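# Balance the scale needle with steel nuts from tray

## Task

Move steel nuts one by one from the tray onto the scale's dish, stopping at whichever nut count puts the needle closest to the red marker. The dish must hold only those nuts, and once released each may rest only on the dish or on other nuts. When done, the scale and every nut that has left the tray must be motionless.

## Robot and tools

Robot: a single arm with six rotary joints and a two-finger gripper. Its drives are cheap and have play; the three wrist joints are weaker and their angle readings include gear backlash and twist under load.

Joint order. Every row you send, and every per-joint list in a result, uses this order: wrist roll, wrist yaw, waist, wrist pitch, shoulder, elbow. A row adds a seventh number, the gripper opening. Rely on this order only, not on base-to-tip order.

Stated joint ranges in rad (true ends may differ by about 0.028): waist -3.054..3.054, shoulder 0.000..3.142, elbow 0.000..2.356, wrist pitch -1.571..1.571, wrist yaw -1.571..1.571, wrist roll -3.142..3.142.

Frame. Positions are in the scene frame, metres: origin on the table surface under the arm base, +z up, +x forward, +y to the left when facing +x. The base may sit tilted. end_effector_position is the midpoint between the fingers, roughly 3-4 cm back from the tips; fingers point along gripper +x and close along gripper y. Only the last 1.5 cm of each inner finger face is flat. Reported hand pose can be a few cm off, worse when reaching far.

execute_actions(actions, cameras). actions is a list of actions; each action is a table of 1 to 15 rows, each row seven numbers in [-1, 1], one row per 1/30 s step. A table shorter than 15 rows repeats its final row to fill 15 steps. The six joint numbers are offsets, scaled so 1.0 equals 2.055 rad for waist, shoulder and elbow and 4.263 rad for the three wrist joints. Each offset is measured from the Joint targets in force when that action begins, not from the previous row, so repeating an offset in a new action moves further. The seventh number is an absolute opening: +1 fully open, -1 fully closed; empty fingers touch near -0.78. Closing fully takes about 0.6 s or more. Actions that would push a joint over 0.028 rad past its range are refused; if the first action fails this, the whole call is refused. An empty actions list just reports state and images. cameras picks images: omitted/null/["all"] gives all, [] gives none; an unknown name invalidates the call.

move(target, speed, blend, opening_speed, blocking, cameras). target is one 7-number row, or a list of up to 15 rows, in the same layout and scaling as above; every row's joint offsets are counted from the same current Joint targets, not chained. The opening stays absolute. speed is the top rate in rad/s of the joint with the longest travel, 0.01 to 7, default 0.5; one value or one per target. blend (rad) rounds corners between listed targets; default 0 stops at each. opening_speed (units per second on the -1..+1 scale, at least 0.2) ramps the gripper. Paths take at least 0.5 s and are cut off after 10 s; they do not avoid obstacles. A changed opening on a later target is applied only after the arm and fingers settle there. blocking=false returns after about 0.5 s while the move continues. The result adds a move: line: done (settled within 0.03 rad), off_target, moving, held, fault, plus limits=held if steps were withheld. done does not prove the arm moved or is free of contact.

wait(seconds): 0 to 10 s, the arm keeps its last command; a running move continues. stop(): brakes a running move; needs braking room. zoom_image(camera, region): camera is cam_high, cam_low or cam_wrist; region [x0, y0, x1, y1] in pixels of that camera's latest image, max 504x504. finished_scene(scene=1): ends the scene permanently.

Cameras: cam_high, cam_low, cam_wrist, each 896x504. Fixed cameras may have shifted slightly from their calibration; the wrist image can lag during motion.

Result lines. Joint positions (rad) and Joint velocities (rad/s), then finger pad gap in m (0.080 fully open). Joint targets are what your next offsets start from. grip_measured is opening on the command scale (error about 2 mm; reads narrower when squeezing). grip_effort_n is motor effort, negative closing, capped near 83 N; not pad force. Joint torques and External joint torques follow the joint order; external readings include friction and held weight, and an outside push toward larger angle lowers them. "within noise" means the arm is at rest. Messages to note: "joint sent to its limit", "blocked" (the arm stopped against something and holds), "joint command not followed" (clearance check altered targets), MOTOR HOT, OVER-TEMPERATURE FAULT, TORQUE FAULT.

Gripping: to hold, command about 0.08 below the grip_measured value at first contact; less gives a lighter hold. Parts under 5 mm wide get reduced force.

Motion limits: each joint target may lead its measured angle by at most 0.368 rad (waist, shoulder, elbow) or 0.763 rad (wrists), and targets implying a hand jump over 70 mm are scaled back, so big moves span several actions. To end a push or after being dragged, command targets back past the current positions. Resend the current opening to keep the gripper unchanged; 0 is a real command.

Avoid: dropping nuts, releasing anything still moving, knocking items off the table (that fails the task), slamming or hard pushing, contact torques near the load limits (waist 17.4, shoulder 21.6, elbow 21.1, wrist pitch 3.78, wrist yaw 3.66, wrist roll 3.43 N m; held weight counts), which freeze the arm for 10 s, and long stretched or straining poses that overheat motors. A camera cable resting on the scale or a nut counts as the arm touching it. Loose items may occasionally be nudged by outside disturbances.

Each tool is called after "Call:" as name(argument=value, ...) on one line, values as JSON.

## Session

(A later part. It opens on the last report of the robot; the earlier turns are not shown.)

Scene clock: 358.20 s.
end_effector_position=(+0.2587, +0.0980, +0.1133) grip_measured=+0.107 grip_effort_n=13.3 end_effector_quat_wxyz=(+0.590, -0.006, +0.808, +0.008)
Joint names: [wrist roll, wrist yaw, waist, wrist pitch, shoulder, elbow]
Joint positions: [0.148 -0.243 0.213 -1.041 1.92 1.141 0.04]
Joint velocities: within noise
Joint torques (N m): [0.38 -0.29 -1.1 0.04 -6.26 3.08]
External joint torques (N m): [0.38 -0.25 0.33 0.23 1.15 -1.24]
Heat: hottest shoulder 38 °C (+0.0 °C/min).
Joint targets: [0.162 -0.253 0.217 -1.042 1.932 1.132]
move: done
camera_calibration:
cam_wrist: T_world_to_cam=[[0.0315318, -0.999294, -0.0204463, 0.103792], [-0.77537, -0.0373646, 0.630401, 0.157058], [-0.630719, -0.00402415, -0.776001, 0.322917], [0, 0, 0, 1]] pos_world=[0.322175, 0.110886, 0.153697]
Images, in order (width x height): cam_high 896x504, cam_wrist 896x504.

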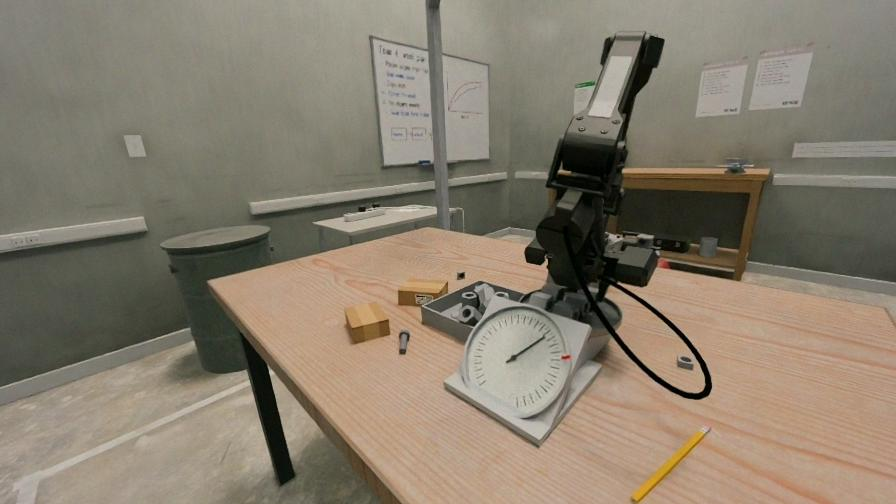

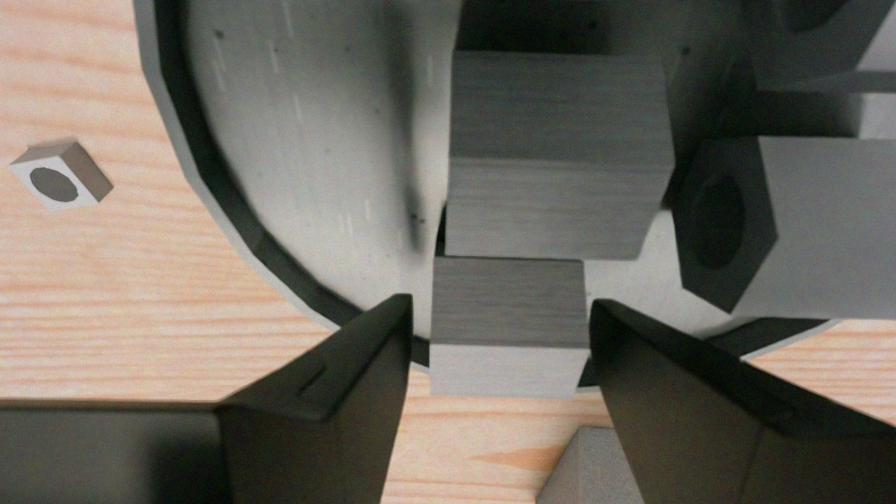

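Call:
move(target=[[0, 0, 0, 0, -0.01168, 0.00876, 0.11], [0, 0, -0.01022, -0.02275, -0.04024, 0.02842, 0.11]], speed=[0.12, 0.13], blend=[0.005, 0], cameras=["cam_wrist"])

Scene clock: 361.13 s.
end_effector_position=(+0.2597, +0.0994, +0.1411) grip_measured=+0.108 grip_effort_n=13.3 end_effector_quat_wxyz=(+0.596, +0.000, +0.803, +0.006)
Joint names: [wrist roll, wrist yaw, waist, wrist pitch, shoulder, elbow]
Joint positions: [0.148 -0.243 0.199 -1.132 1.858 1.182 0.04]
Joint velocities: within noise
Joint torques (N m): [0.37 -0.28 -1.69 -0.4 -8.51 5.11]
External joint torques (N m): [0.38 -0.25 -0.32 -0.24 -1.32 0.53]
Heat: hottest shoulder 38 °C (+0.0 °C/min).
Joint targets: [0.162 -0.253 0.196 -1.139 1.849 1.190]
move: done
camera_calibration:
cam_wrist: T_world_to_cam=[[0.0203349, -0.999537, -0.0226308, 0.10895], [-0.785086, -0.0299793, 0.618661, 0.143903], [-0.619053, 0.00518669, -0.785332, 0.342528], [0, 0, 0, 1]] pos_world=[0.322803, 0.111437, 0.182437]
Images, in order (width x height): cam_wrist 896x504.

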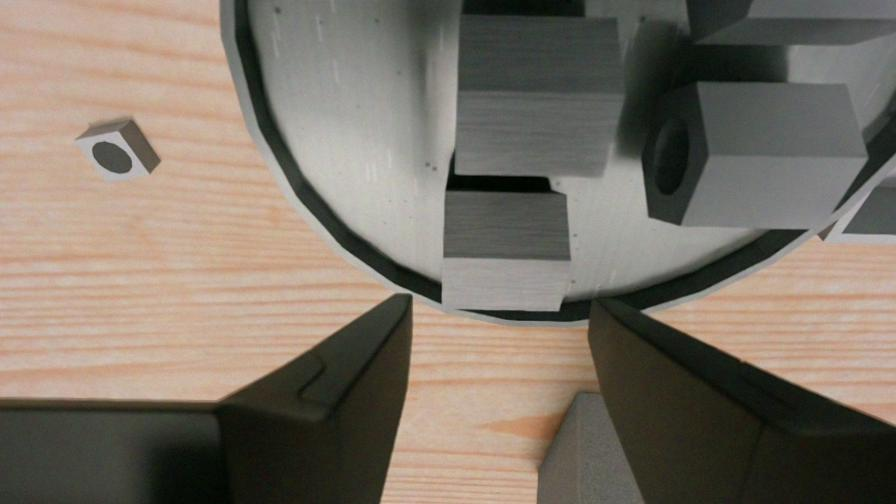

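Call:
move(target=[-0.13465, 0.01623, -0.30392, 0.00637, 0.05075, 0.1179, 1.0], speed=0.6, opening_speed=1.0, cameras=["cam_wrist"])

Call:
zoom_image(camera="cam_wrist", region=[330, 0, 550, 200])

Call:
zoom_image(camera="cam_wrist", region=[400, 180, 640, 380])

Scene clock: 363.47 s.
end_effector_position=(+0.3271, -0.0993, +0.2010) grip_measured=+0.998 grip_effort_n=13.7 end_effector_quat_wxyz=(+0.706, +0.008, +0.708, -0.002)
Joint names: [wrist roll, wrist yaw, waist, wrist pitch, shoulder, elbow]
Joint positions: [-0.407 -0.186 -0.43 -1.118 1.941 1.422 0.08]
Joint velocities: within noise
Joint torques (N m): [-0.35 0.15 -1.56 0.6 -6.82 6.18]
External joint torques (N m): [-0.35 0.18 0.08 0.23 1.17 0.47]
Heat: hottest shoulder 38 °C (+0.0 °C/min).
Joint targets: [-0.412 -0.184 -0.429 -1.111 1.953 1.433]
move: done
camera_calibration:
cam_wrist: T_world_to_cam=[[0.00201576, -0.999849, -0.0172534, -0.0847592], [-0.930589, -0.00819137, 0.365975, 0.254303], [-0.366061, 0.0153181, -0.930465, 0.379697], [0, 0, 0, 1]] pos_world=[0.375815, -0.0884795, 0.258764]
Images, in order (width x height): cam_wrist 896x504.

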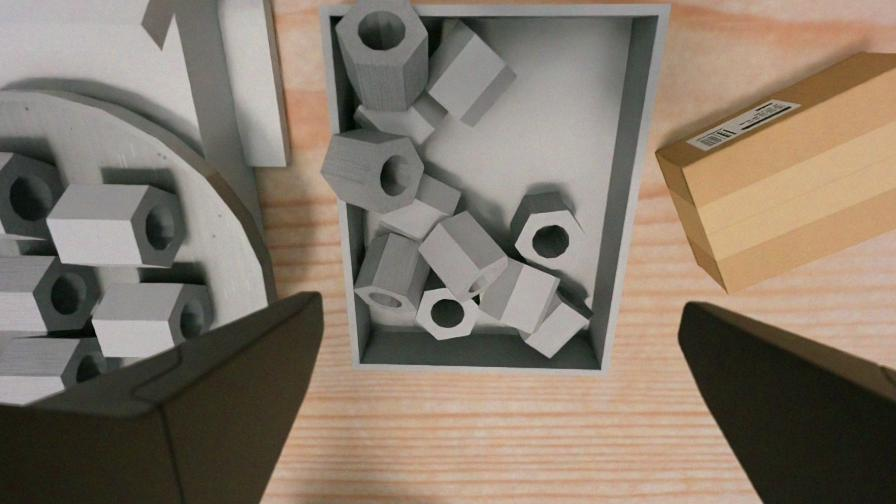

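Scaled by 2.291.

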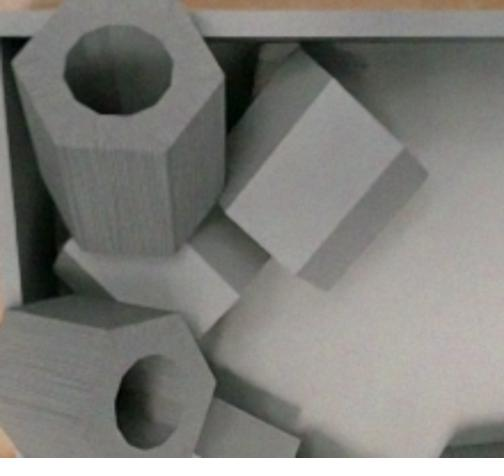

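Scaled by 2.100.

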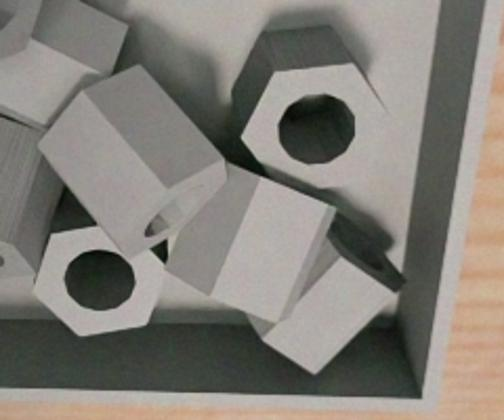

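Call:
move(target=[0.0807, 0.0011, -0.0455, 0.08632, 0.05328, -0.14258, 0.2], speed=0.5, opening_speed=1.5, cameras=["cam_wrist"])

Call:
zoom_image(camera="cam_wrist", region=[380, 120, 640, 380])

Scene clock: 370.53 s.
end_effector_position=(+0.2955, -0.1368, +0.1089) grip_measured=+0.202 grip_effort_n=-14.2 end_effector_quat_wxyz=(+0.689, +0.155, +0.692, -0.148)
Joint names: [wrist roll, wrist yaw, waist, wrist pitch, shoulder, elbow]
Joint positions: [-0.082 -0.182 -0.521 -0.751 2.053 1.15 0.044]
Joint velocities: within noise
Joint torques (N m): [0.38 0.19 -1.7 0.7 -7.05 3.42]
External joint torques (N m): [0.38 0.2 -0.16 0.39 0.87 -1.42]
Heat: hottest shoulder 38 °C (+0.0 °C/min).
Joint targets: [-0.068 -0.180 -0.523 -0.744 2.063 1.140]
move: done
camera_calibration:
cam_wrist: T_world_to_cam=[[-0.403357, -0.914866, -0.0179947, 0.00766544], [-0.852685, 0.368661, 0.370159, 0.286417], [-0.332012, 0.16465, -0.928794, 0.293241], [0, 0, 0, 1]] pos_world=[0.344675, -0.14686, 0.166479]
Images, in order (width x height): cam_wrist 896x504.

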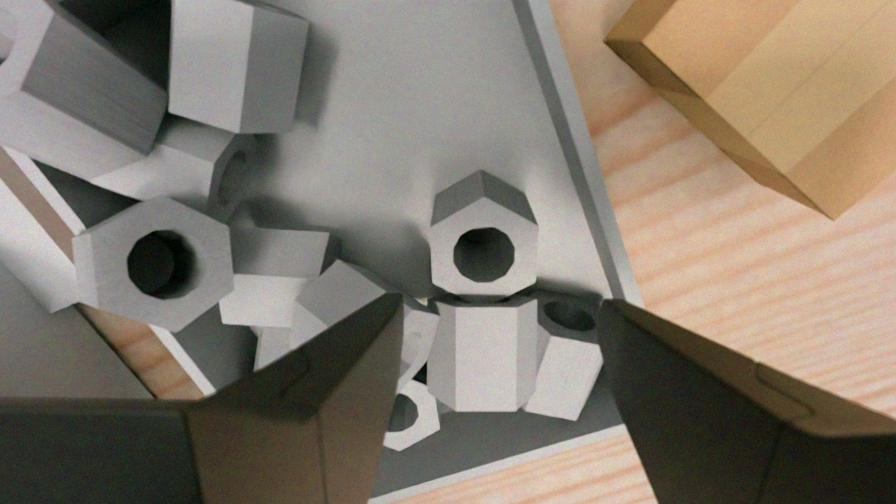

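Scaled by 1.938.

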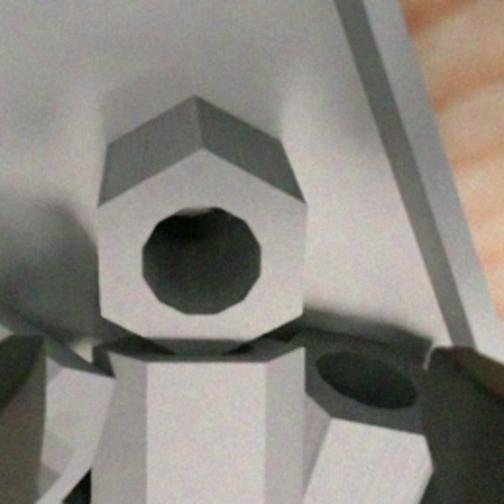

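Call:
zoom_image(camera="cam_wrist", region=[420, 240, 550, 340])

Scaled by 3.877.

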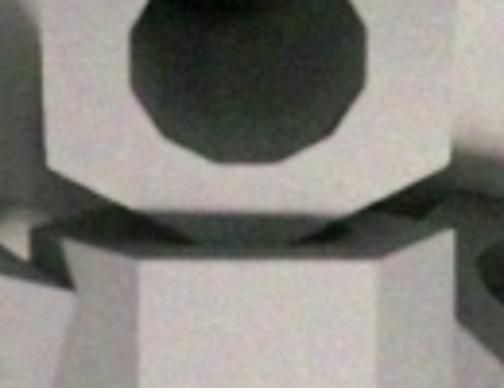

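Call:
zoom_image(camera="cam_wrist", region=[200, 200, 460, 460])

Scaled by 1.938.

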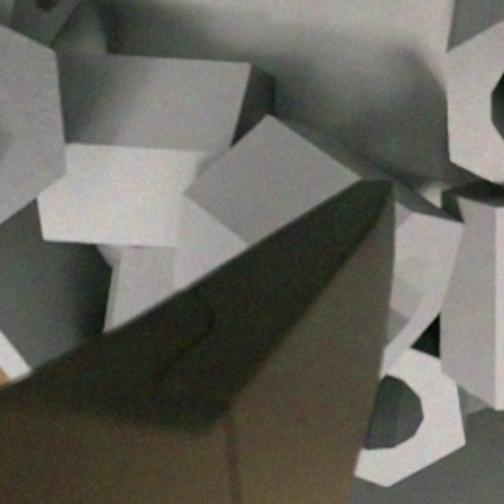

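Call:
move(target=[0.0042, -0.0004, 0.01007, 0.02258, 0.02925, -0.01495, 0.16], speed=0.25, cameras=["cam_wrist"])

Scene clock: 385.90 s.
end_effector_position=(+0.2972, -0.1371, +0.0838) grip_measured=+0.162 grip_effort_n=-14.7 end_effector_quat_wxyz=(+0.690, +0.155, +0.691, -0.149)
Joint names: [wrist roll, wrist yaw, waist, wrist pitch, shoulder, elbow]
Joint positions: [-0.063 -0.182 -0.505 -0.655 2.111 1.118 0.042]
Joint velocities: within noise
Joint torques (N m): [0.39 0.13 -1.15 0.69 -6.93 3.24]
External joint torques (N m): [0.39 0.14 0.42 0.34 1.16 -1.4]
Heat: hottest shoulder 38 °C (+0.0 °C/min).
Joint targets: [-0.050 -0.181 -0.502 -0.647 2.123 1.109]
move: done
camera_calibration:
cam_wrist: T_world_to_cam=[[-0.405231, -0.914067, -0.0164204, 0.00827642], [-0.853158, 0.371653, 0.366055, 0.298152], [-0.328496, 0.162346, -0.930448, 0.269298], [0, 0, 0, 1]] pos_world=[0.346188, -0.146963, 0.141564]
Images, in order (width x height): cam_wrist 896x504.

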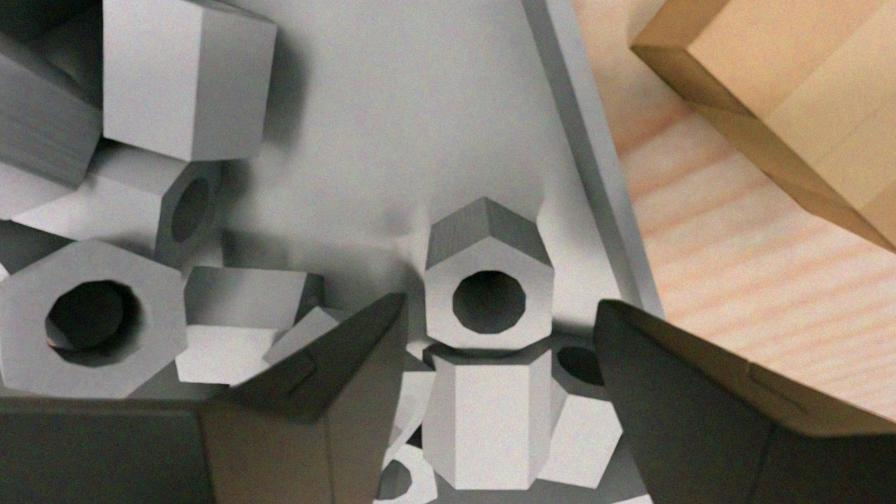

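Call:
zoom_image(camera="cam_wrist", region=[400, 180, 620, 380])

Scaled by 2.291.

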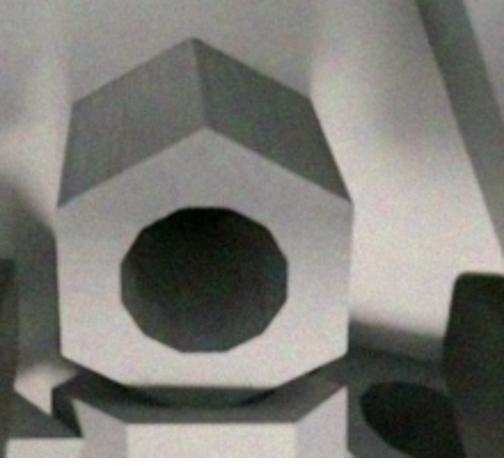

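Call:
move(target=[0.00479, -0.00035, 0.00993, 0.01593, 0.02234, -0.00886, 0.16], speed=0.12, cameras=["cam_wrist"])

Call:
zoom_image(camera="cam_wrist", region=[370, 230, 650, 500])

Scene clock: 390.83 s.
end_effector_position=(+0.2996, -0.1348, +0.0655) grip_measured=+0.162 grip_effort_n=-14.7 end_effector_quat_wxyz=(+0.691, +0.154, +0.690, -0.150)
Joint names: [wrist roll, wrist yaw, waist, wrist pitch, shoulder, elbow]
Joint positions: [-0.043 -0.182 -0.486 -0.586 2.156 1.1 0.042]
Joint velocities: within noise
Joint torques (N m): [0.36 0.07 -1.2 0.64 -6.78 3]
External joint torques (N m): [0.36 0.09 0.39 0.28 1.47 -1.42]
Heat: hottest shoulder 38 °C (+0.0 °C/min).
Joint targets: [-0.029 -0.183 -0.482 -0.579 2.169 1.091]
move: done
camera_calibration:
cam_wrist: T_world_to_cam=[[-0.404881, -0.91425, -0.0147763, 0.0107459], [-0.854083, 0.372366, 0.363161, 0.306679], [-0.326518, 0.159657, -0.931609, 0.251789], [0, 0, 0, 1]] pos_world=[0.348494, -0.144572, 0.123353]
Images, in order (width x height): cam_wrist 896x504.

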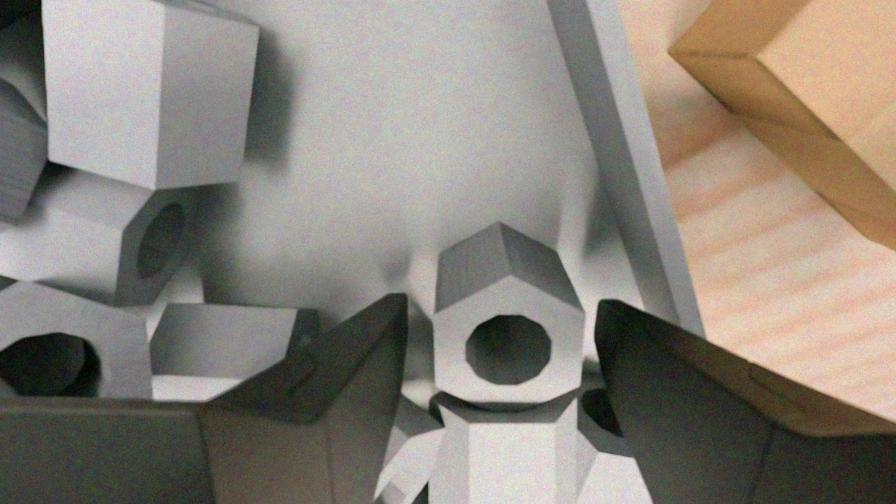

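Scaled by 1.800.

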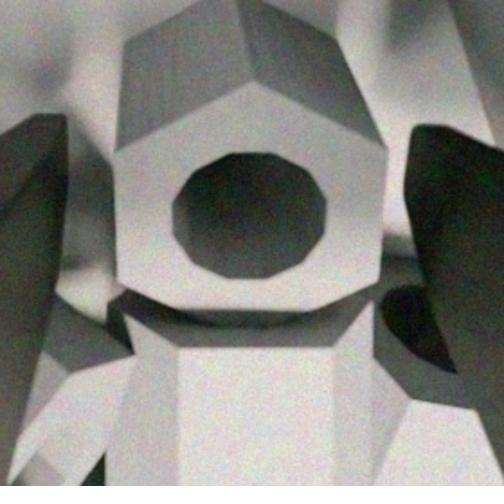

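Call:
move(target=[0, 0, 0, 0, 0, 0, -0.22], opening_speed=0.5, cameras=["cam_wrist"])

Scene clock: 392.67 s.
end_effector_position=(+0.2994, -0.1348, +0.0653) grip_measured=-0.144 grip_effort_n=-83.5 end_effector_quat_wxyz=(+0.691, +0.153, +0.690, -0.150)
Joint names: [wrist roll, wrist yaw, waist, wrist pitch, shoulder, elbow]
Joint positions: [-0.043 -0.18 -0.485 -0.586 2.156 1.1 0.029]
Joint velocities: within noise
Joint torques (N m): [0.38 0.03 -1.22 0.66 -6.87 3.05]
External joint torques (N m): [0.38 0.04 0.42 0.31 1.32 -1.34]
Heat: hottest shoulder 38 °C (+0.0 °C/min).
Joint targets: [-0.029 -0.183 -0.482 -0.579 2.169 1.091]
move: done
camera_calibration:
cam_wrist: T_world_to_cam=[[-0.404627, -0.914385, -0.0133035, 0.0104587], [-0.853669, 0.372463, 0.364033, 0.306303], [-0.327911, 0.158654, -0.931291, 0.251824], [0, 0, 0, 1]] pos_world=[0.348289, -0.144476, 0.123156]
Images, in order (width x height): cam_wrist 896x504.

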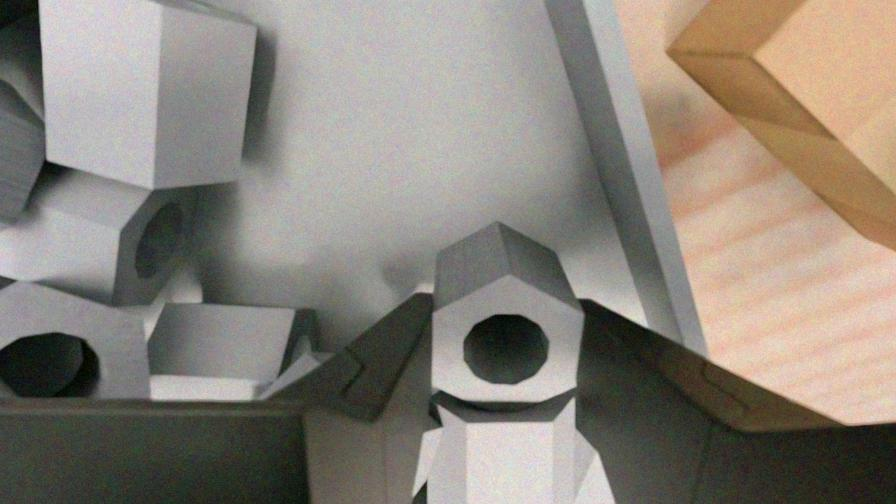

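Call:
move(target=[[0, 0, 0, 0, -0.01168, 0.00876, -0.22], [-0.00446, 0, -0.01217, -0.02346, -0.04112, 0.02263, -0.22], [-0.01454, 0, -0.03309, -0.09946, -0.11338, 0.10394, -0.22], [-0.28712, 0.00117, 0.38686, -0.09289, -0.24078, 0.03679, -0.22]], speed=[0.15, 0.15, 0.35, 0.6], blend=[0.005, 0.02, 0.08, 0], cameras=["cam_wrist", "cam_high", "cam_low"])

Scene clock: 403.90 s.
end_effector_position=(+0.2864, +0.1384, +0.1747) grip_measured=-0.144 grip_effort_n=-83.5 end_effector_quat_wxyz=(+0.500, -0.499, +0.498, +0.503)
Joint names: [wrist roll, wrist yaw, waist, wrist pitch, shoulder, elbow]
Joint positions: [-1.24 -0.18 0.312 -0.982 1.686 1.176 0.029]
Joint velocities: within noise
Joint torques (N m): [-0.36 0.15 -1.23 0.59 -8.62 3.97]
External joint torques (N m): [-0.36 0.21 0.03 0.26 -1.71 -1.49]
Heat: hottest shoulder 38 °C (+0.0 °C/min).
Joint targets: [-1.253 -0.178 0.313 -0.975 1.674 1.166]
move: done
camera_calibration:
cam_wrist: T_world_to_cam=[[0.999743, 0.0198745, -0.0109381, -0.275444], [0.0224732, -0.933488, 0.357905, 0.0845389], [-0.00309742, -0.358058, -0.933694, 0.285001], [0, 0, 0, 1]] pos_world=[0.274356, 0.186437, 0.232834]

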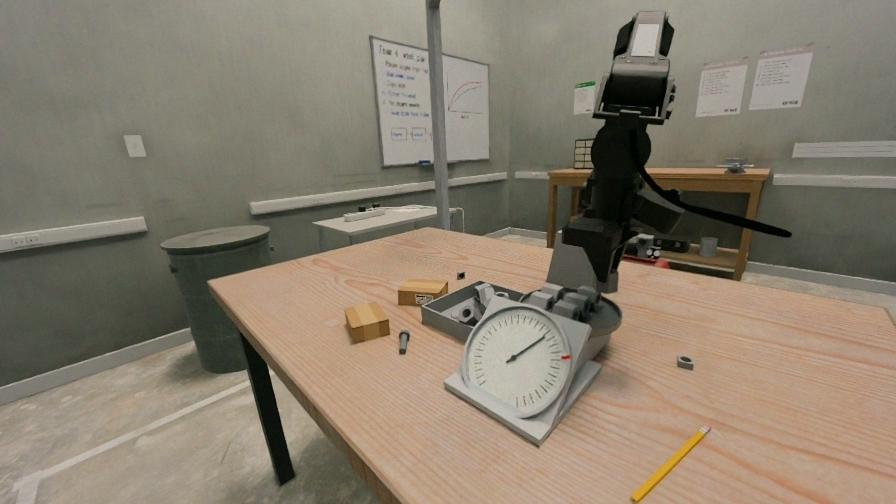

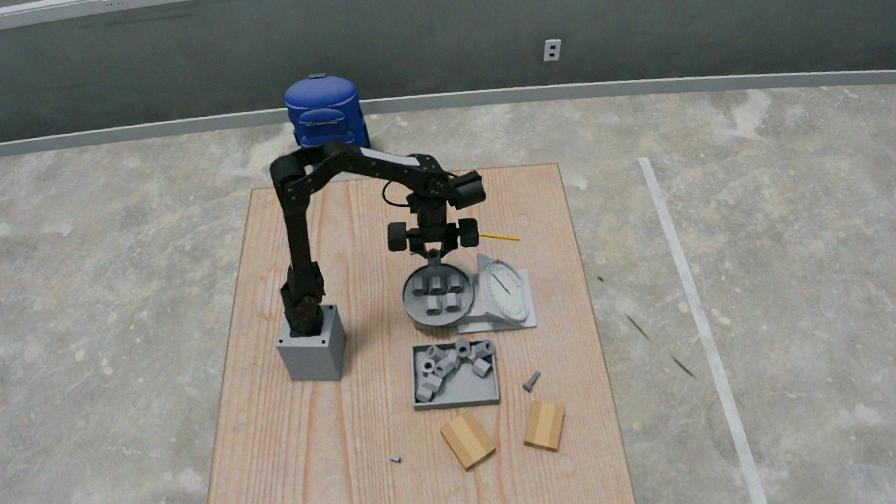

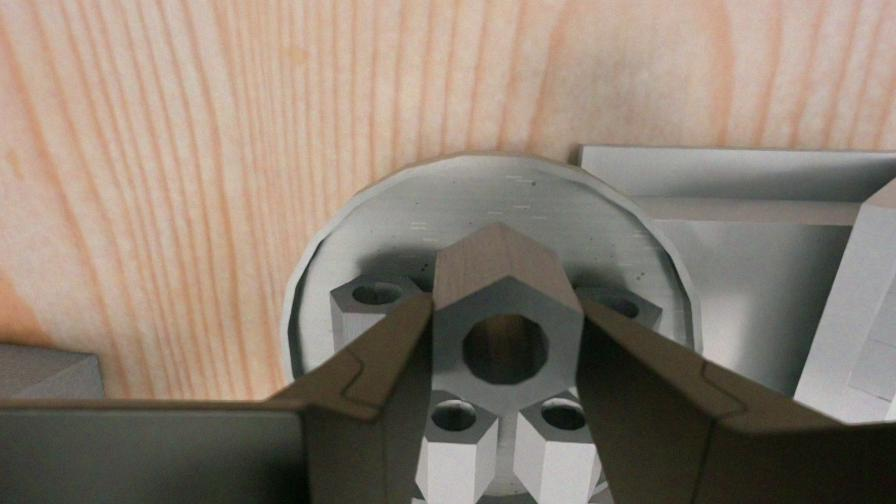

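Call:
move(target=[0.01173, 0, 0.01348, 0.04774, 0.05513, -0.05319, -0.22], speed=0.22, cameras=["cam_wrist", "cam_high"])

Scene clock: 407.37 s.
end_effector_position=(+0.2875, +0.1379, +0.1227) grip_measured=-0.144 grip_effort_n=-83.5 end_effector_quat_wxyz=(+0.501, -0.496, +0.500, +0.503)
Joint names: [wrist roll, wrist yaw, waist, wrist pitch, shoulder, elbow]
Joint positions: [-1.208 -0.18 0.338 -0.779 1.778 1.066 0.029]
Joint velocities: within noise
Joint torques (N m): [0.32 0.15 -0.99 0.71 -6.35 3.58]
External joint torques (N m): [0.32 0.21 0.28 0.38 0.85 -1.44]
Heat: hottest shoulder 38 °C (+0.0 °C/min).
Joint targets: [-1.203 -0.178 0.341 -0.772 1.787 1.057]
move: done
camera_calibration:
cam_wrist: T_world_to_cam=[[0.999797, 0.0133776, -0.0150812, -0.275726], [0.017884, -0.933833, 0.357261, 0.104154], [-0.00930401, -0.357458, -0.933883, 0.23804], [0, 0, 0, 1]] pos_world=[0.276022, 0.18604, 0.180933]
Images, in order (width x height): cam_high 896x504, cam_wrist 896x504.

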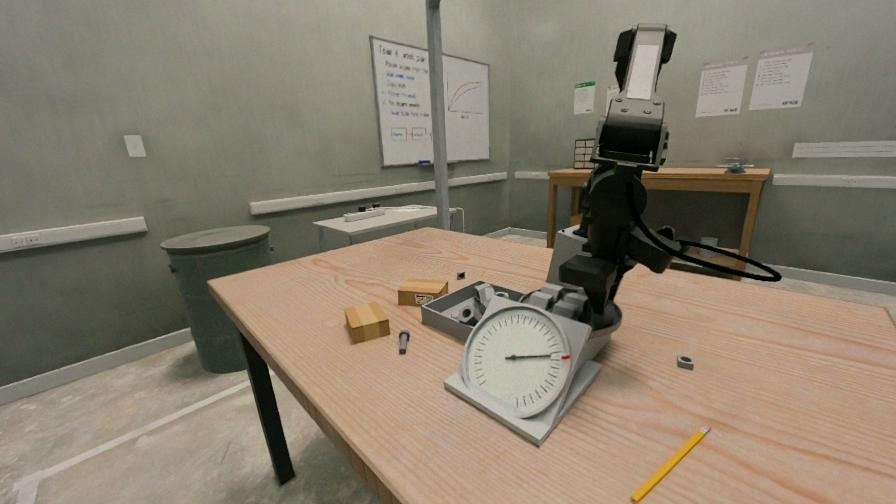

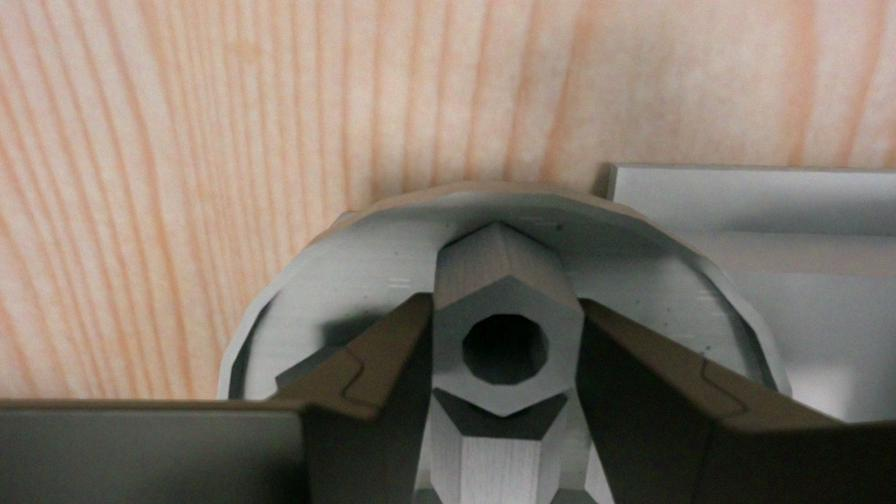

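Call:
zoom_image(camera="cam_high", region=[465, 300, 565, 410])

Call:
zoom_image(camera="cam_wrist", region=[390, 180, 640, 430])

Call:
zoom_image(camera="cam_high", region=[500, 240, 660, 400])

Scaled by 4.582.

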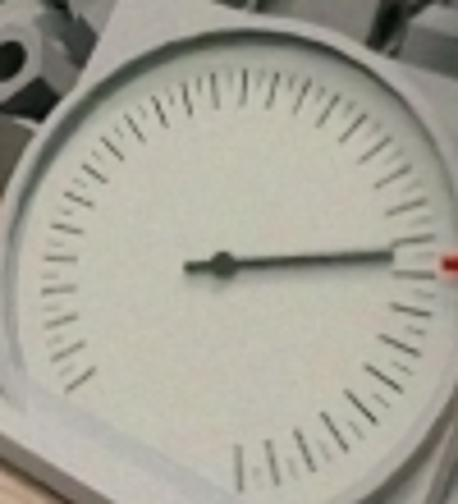

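Scaled by 2.016.

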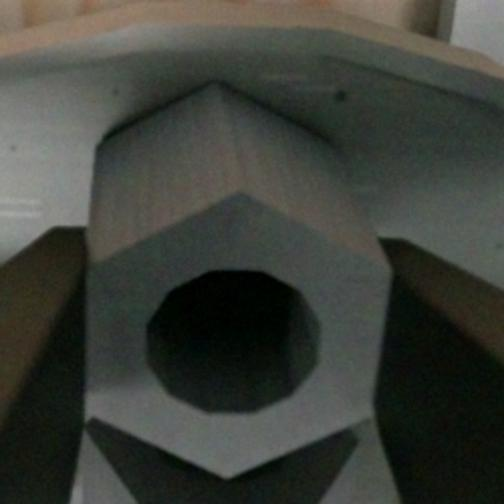

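Scaled by 3.150.

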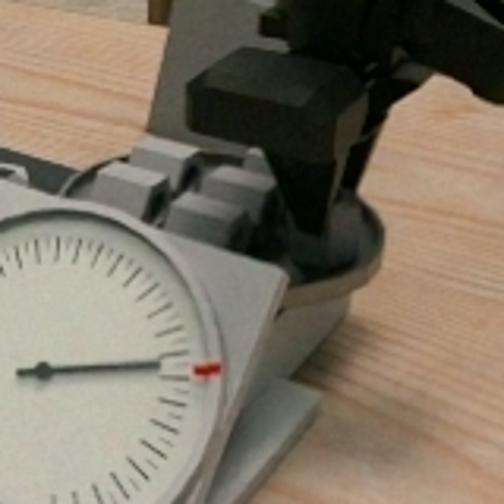

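Call:
move(target=[0, 0, 0, 0, 0, 0, 0.11], opening_speed=0.5, cameras=["cam_wrist", "cam_high"])

Call:
zoom_image(camera="cam_high", region=[465, 300, 565, 410])

Scene clock: 410.73 s.
end_effector_position=(+0.2877, +0.1380, +0.1226) grip_measured=+0.107 grip_effort_n=13.3 end_effector_quat_wxyz=(+0.501, -0.496, +0.500, +0.502)
Joint names: [wrist roll, wrist yaw, waist, wrist pitch, shoulder, elbow]
Joint positions: [-1.208 -0.18 0.338 -0.778 1.778 1.066 0.04]
Joint velocities: within noise
Joint torques (N m): [0.33 0.15 -1.02 0.58 -6.3 3.6]
External joint torques (N m): [0.33 0.21 0.31 0.26 0.81 -1.35]
Heat: hottest shoulder 38 °C (+0.0 °C/min).
Joint targets: [-1.203 -0.178 0.341 -0.772 1.787 1.057]
move: done
camera_calibration:
cam_wrist: T_world_to_cam=[[0.99981, 0.0135879, -0.0139756, -0.276075], [0.0176817, -0.933988, 0.356867, 0.104345], [-0.008204, -0.357046, -0.934051, 0.237596], [0, 0, 0, 1]] pos_world=[0.276126, 0.186041, 0.180831]
Images, in order (width x height): cam_high 896x504, cam_wrist 896x504.

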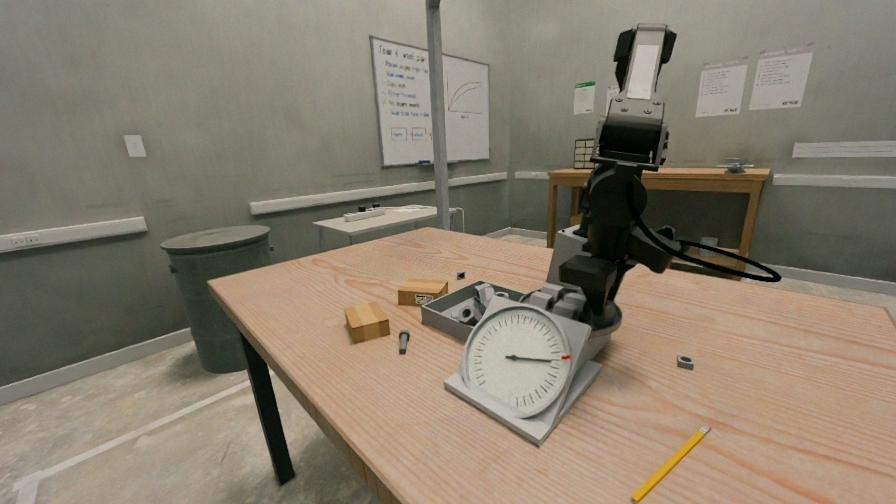

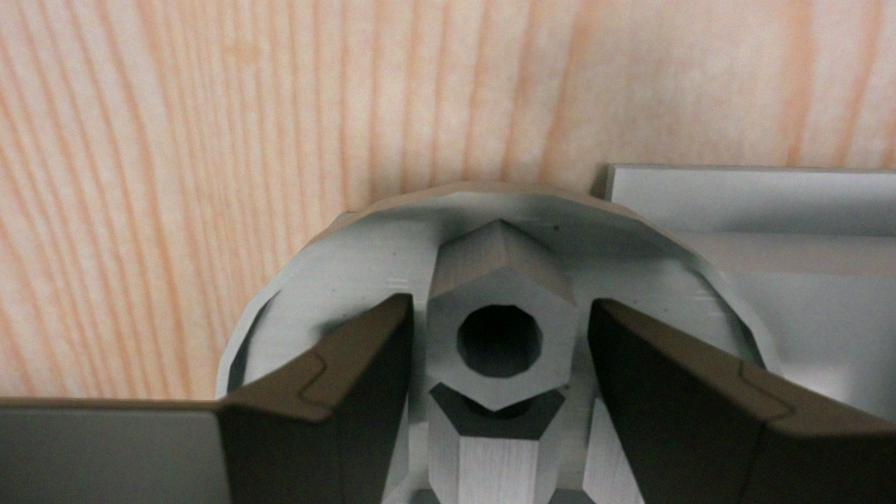

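Scaled by 4.582.

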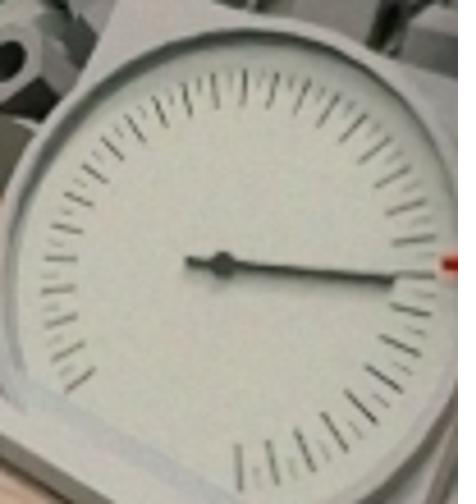

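Call:
move(target=[[0, 0, 0, 0, -0.01168, 0.00876, 0.11], [-0.004, 0, -0.00964, -0.02604, -0.03353, 0.03742, 0.11], [-0.012, 0, -0.0234, -0.0727, -0.0727, 0.0935, 0.11]], speed=[0.15, 0.15, 0.4], blend=[0.005, 0.03, 0], cameras=["cam_wrist", "cam_high", "cam_low"])

Call:
zoom_image(camera="cam_high", region=[465, 300, 565, 410])

Scene clock: 413.57 s.
end_effector_position=(+0.2852, +0.1380, +0.2027) grip_measured=+0.108 grip_effort_n=13.3 end_effector_quat_wxyz=(+0.507, -0.497, +0.499, +0.498)
Joint names: [wrist roll, wrist yaw, waist, wrist pitch, shoulder, elbow]
Joint positions: [-1.24 -0.18 0.297 -1.081 1.644 1.24 0.04]
Joint velocities: within noise
Joint torques (N m): [-0.37 0.15 -1.53 0.14 -7.71 6.05]
External joint torques (N m): [-0.37 0.21 -0.28 -0.2 -0.95 0.41]
Heat: hottest shoulder 38 °C (+0.0 °C/min).
Joint targets: [-1.254 -0.178 0.293 -1.082 1.638 1.249]
move: done
camera_calibration:
cam_wrist: T_world_to_cam=[[0.999982, 0.00574656, -0.00167951, -0.273864], [0.0059678, -0.934332, 0.356354, 0.0792861], [0.000478589, -0.356357, -0.93435, 0.309778], [0, 0, 0, 1]] pos_world=[0.273237, 0.186045, 0.260727]

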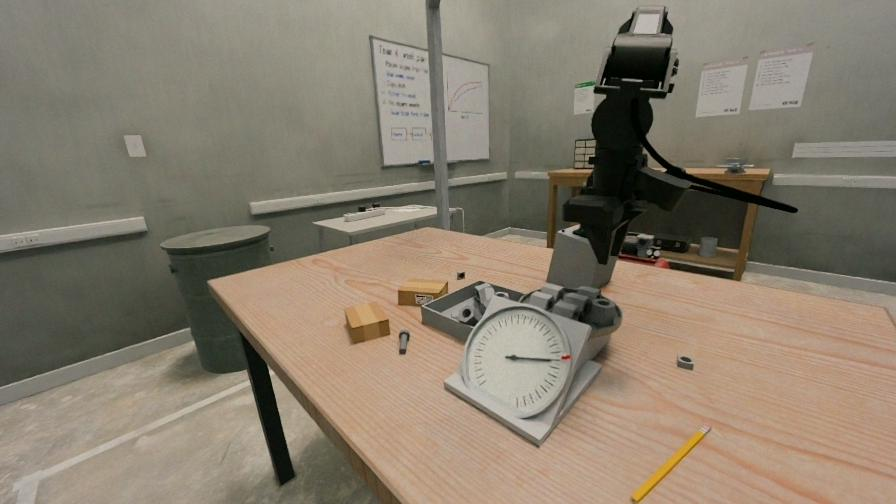

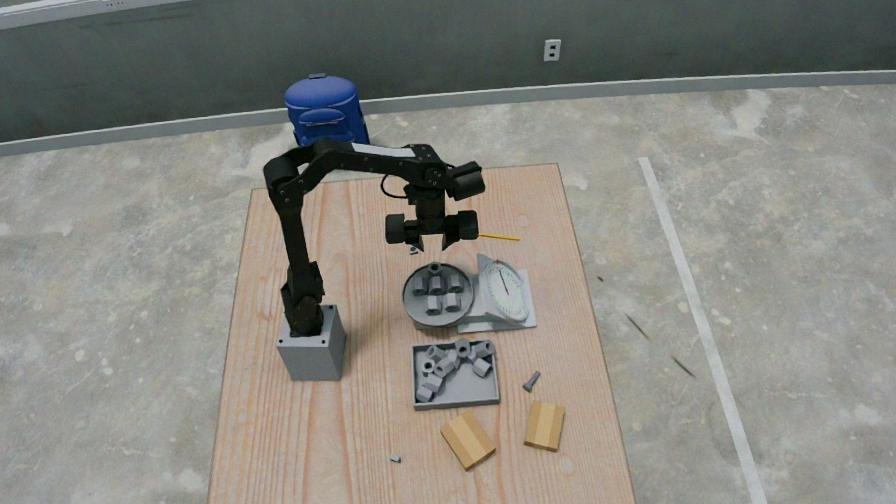

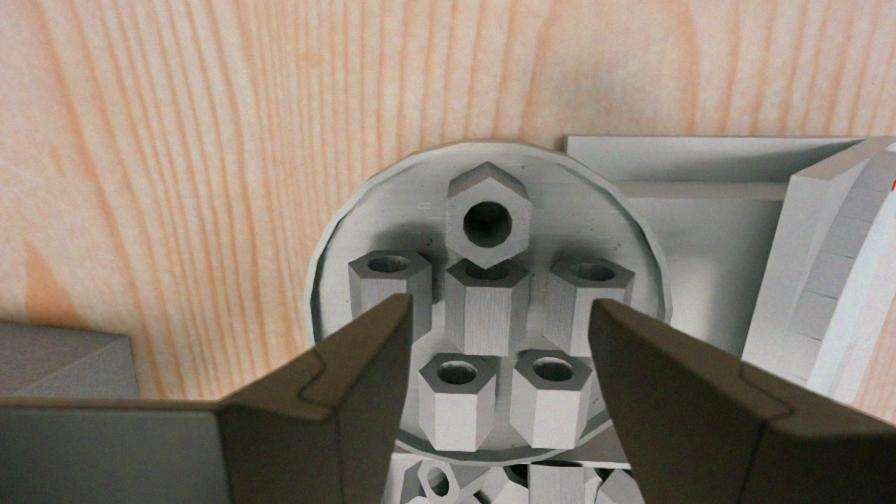

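Scaled by 4.582.

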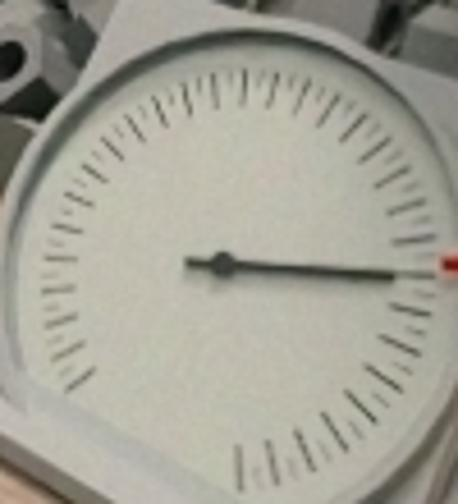

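Call:
wait(seconds=1, cameras=["cam_high"])

Call:
zoom_image(camera="cam_high", region=[465, 300, 565, 410])

Scene clock: 415.03 s.
end_effector_position=(+0.2852, +0.1380, +0.2027) grip_measured=+0.108 grip_effort_n=13.3 end_effector_quat_wxyz=(+0.507, -0.497, +0.499, +0.498)
Joint names: [wrist roll, wrist yaw, waist, wrist pitch, shoulder, elbow]
Joint positions: [-1.24 -0.18 0.297 -1.081 1.644 1.24 0.04]
Joint velocities: within noise
Joint torques (N m): [-0.38 0.15 -1.53 0.14 -7.76 6.01]
External joint torques (N m): [-0.38 0.2 -0.31 -0.17 -1.04 0.45]
Heat: hottest shoulder 38 °C (+0.0 °C/min).
Joint targets: [-1.254 -0.178 0.293 -1.082 1.638 1.249]
Tool commands: gripper/opening=+0.11
wait: 1.00 s; at rest from the start
Images, in order (width x height): cam_high 896x504.

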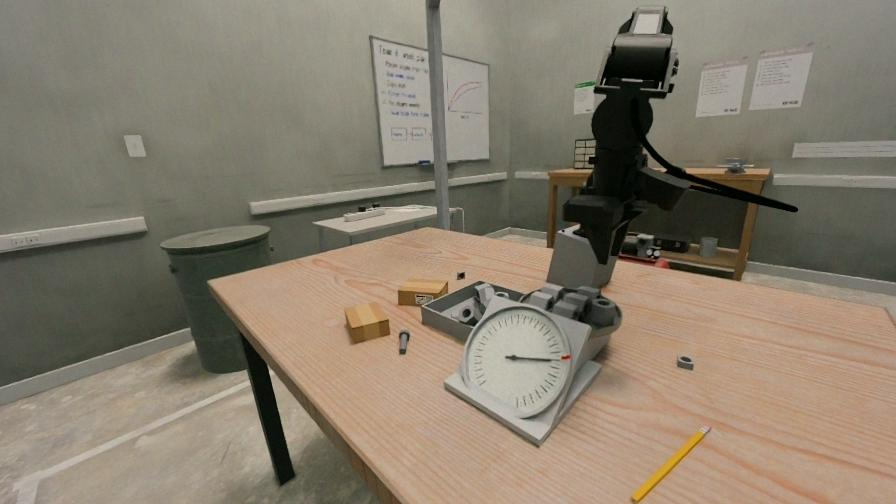

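Scaled by 4.582.

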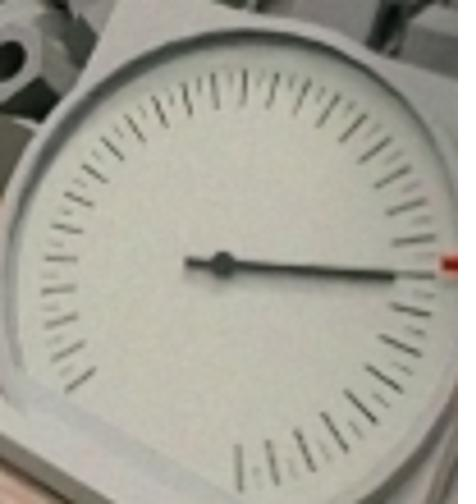

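The needle has stopped at about 22.2. That is the closest reading to the red marker at about 21.8, since five nuts read about 18.5. All six nuts are on the dish and nothing is moving.

Call:
finished_scene()

The scene is finished: the task was done.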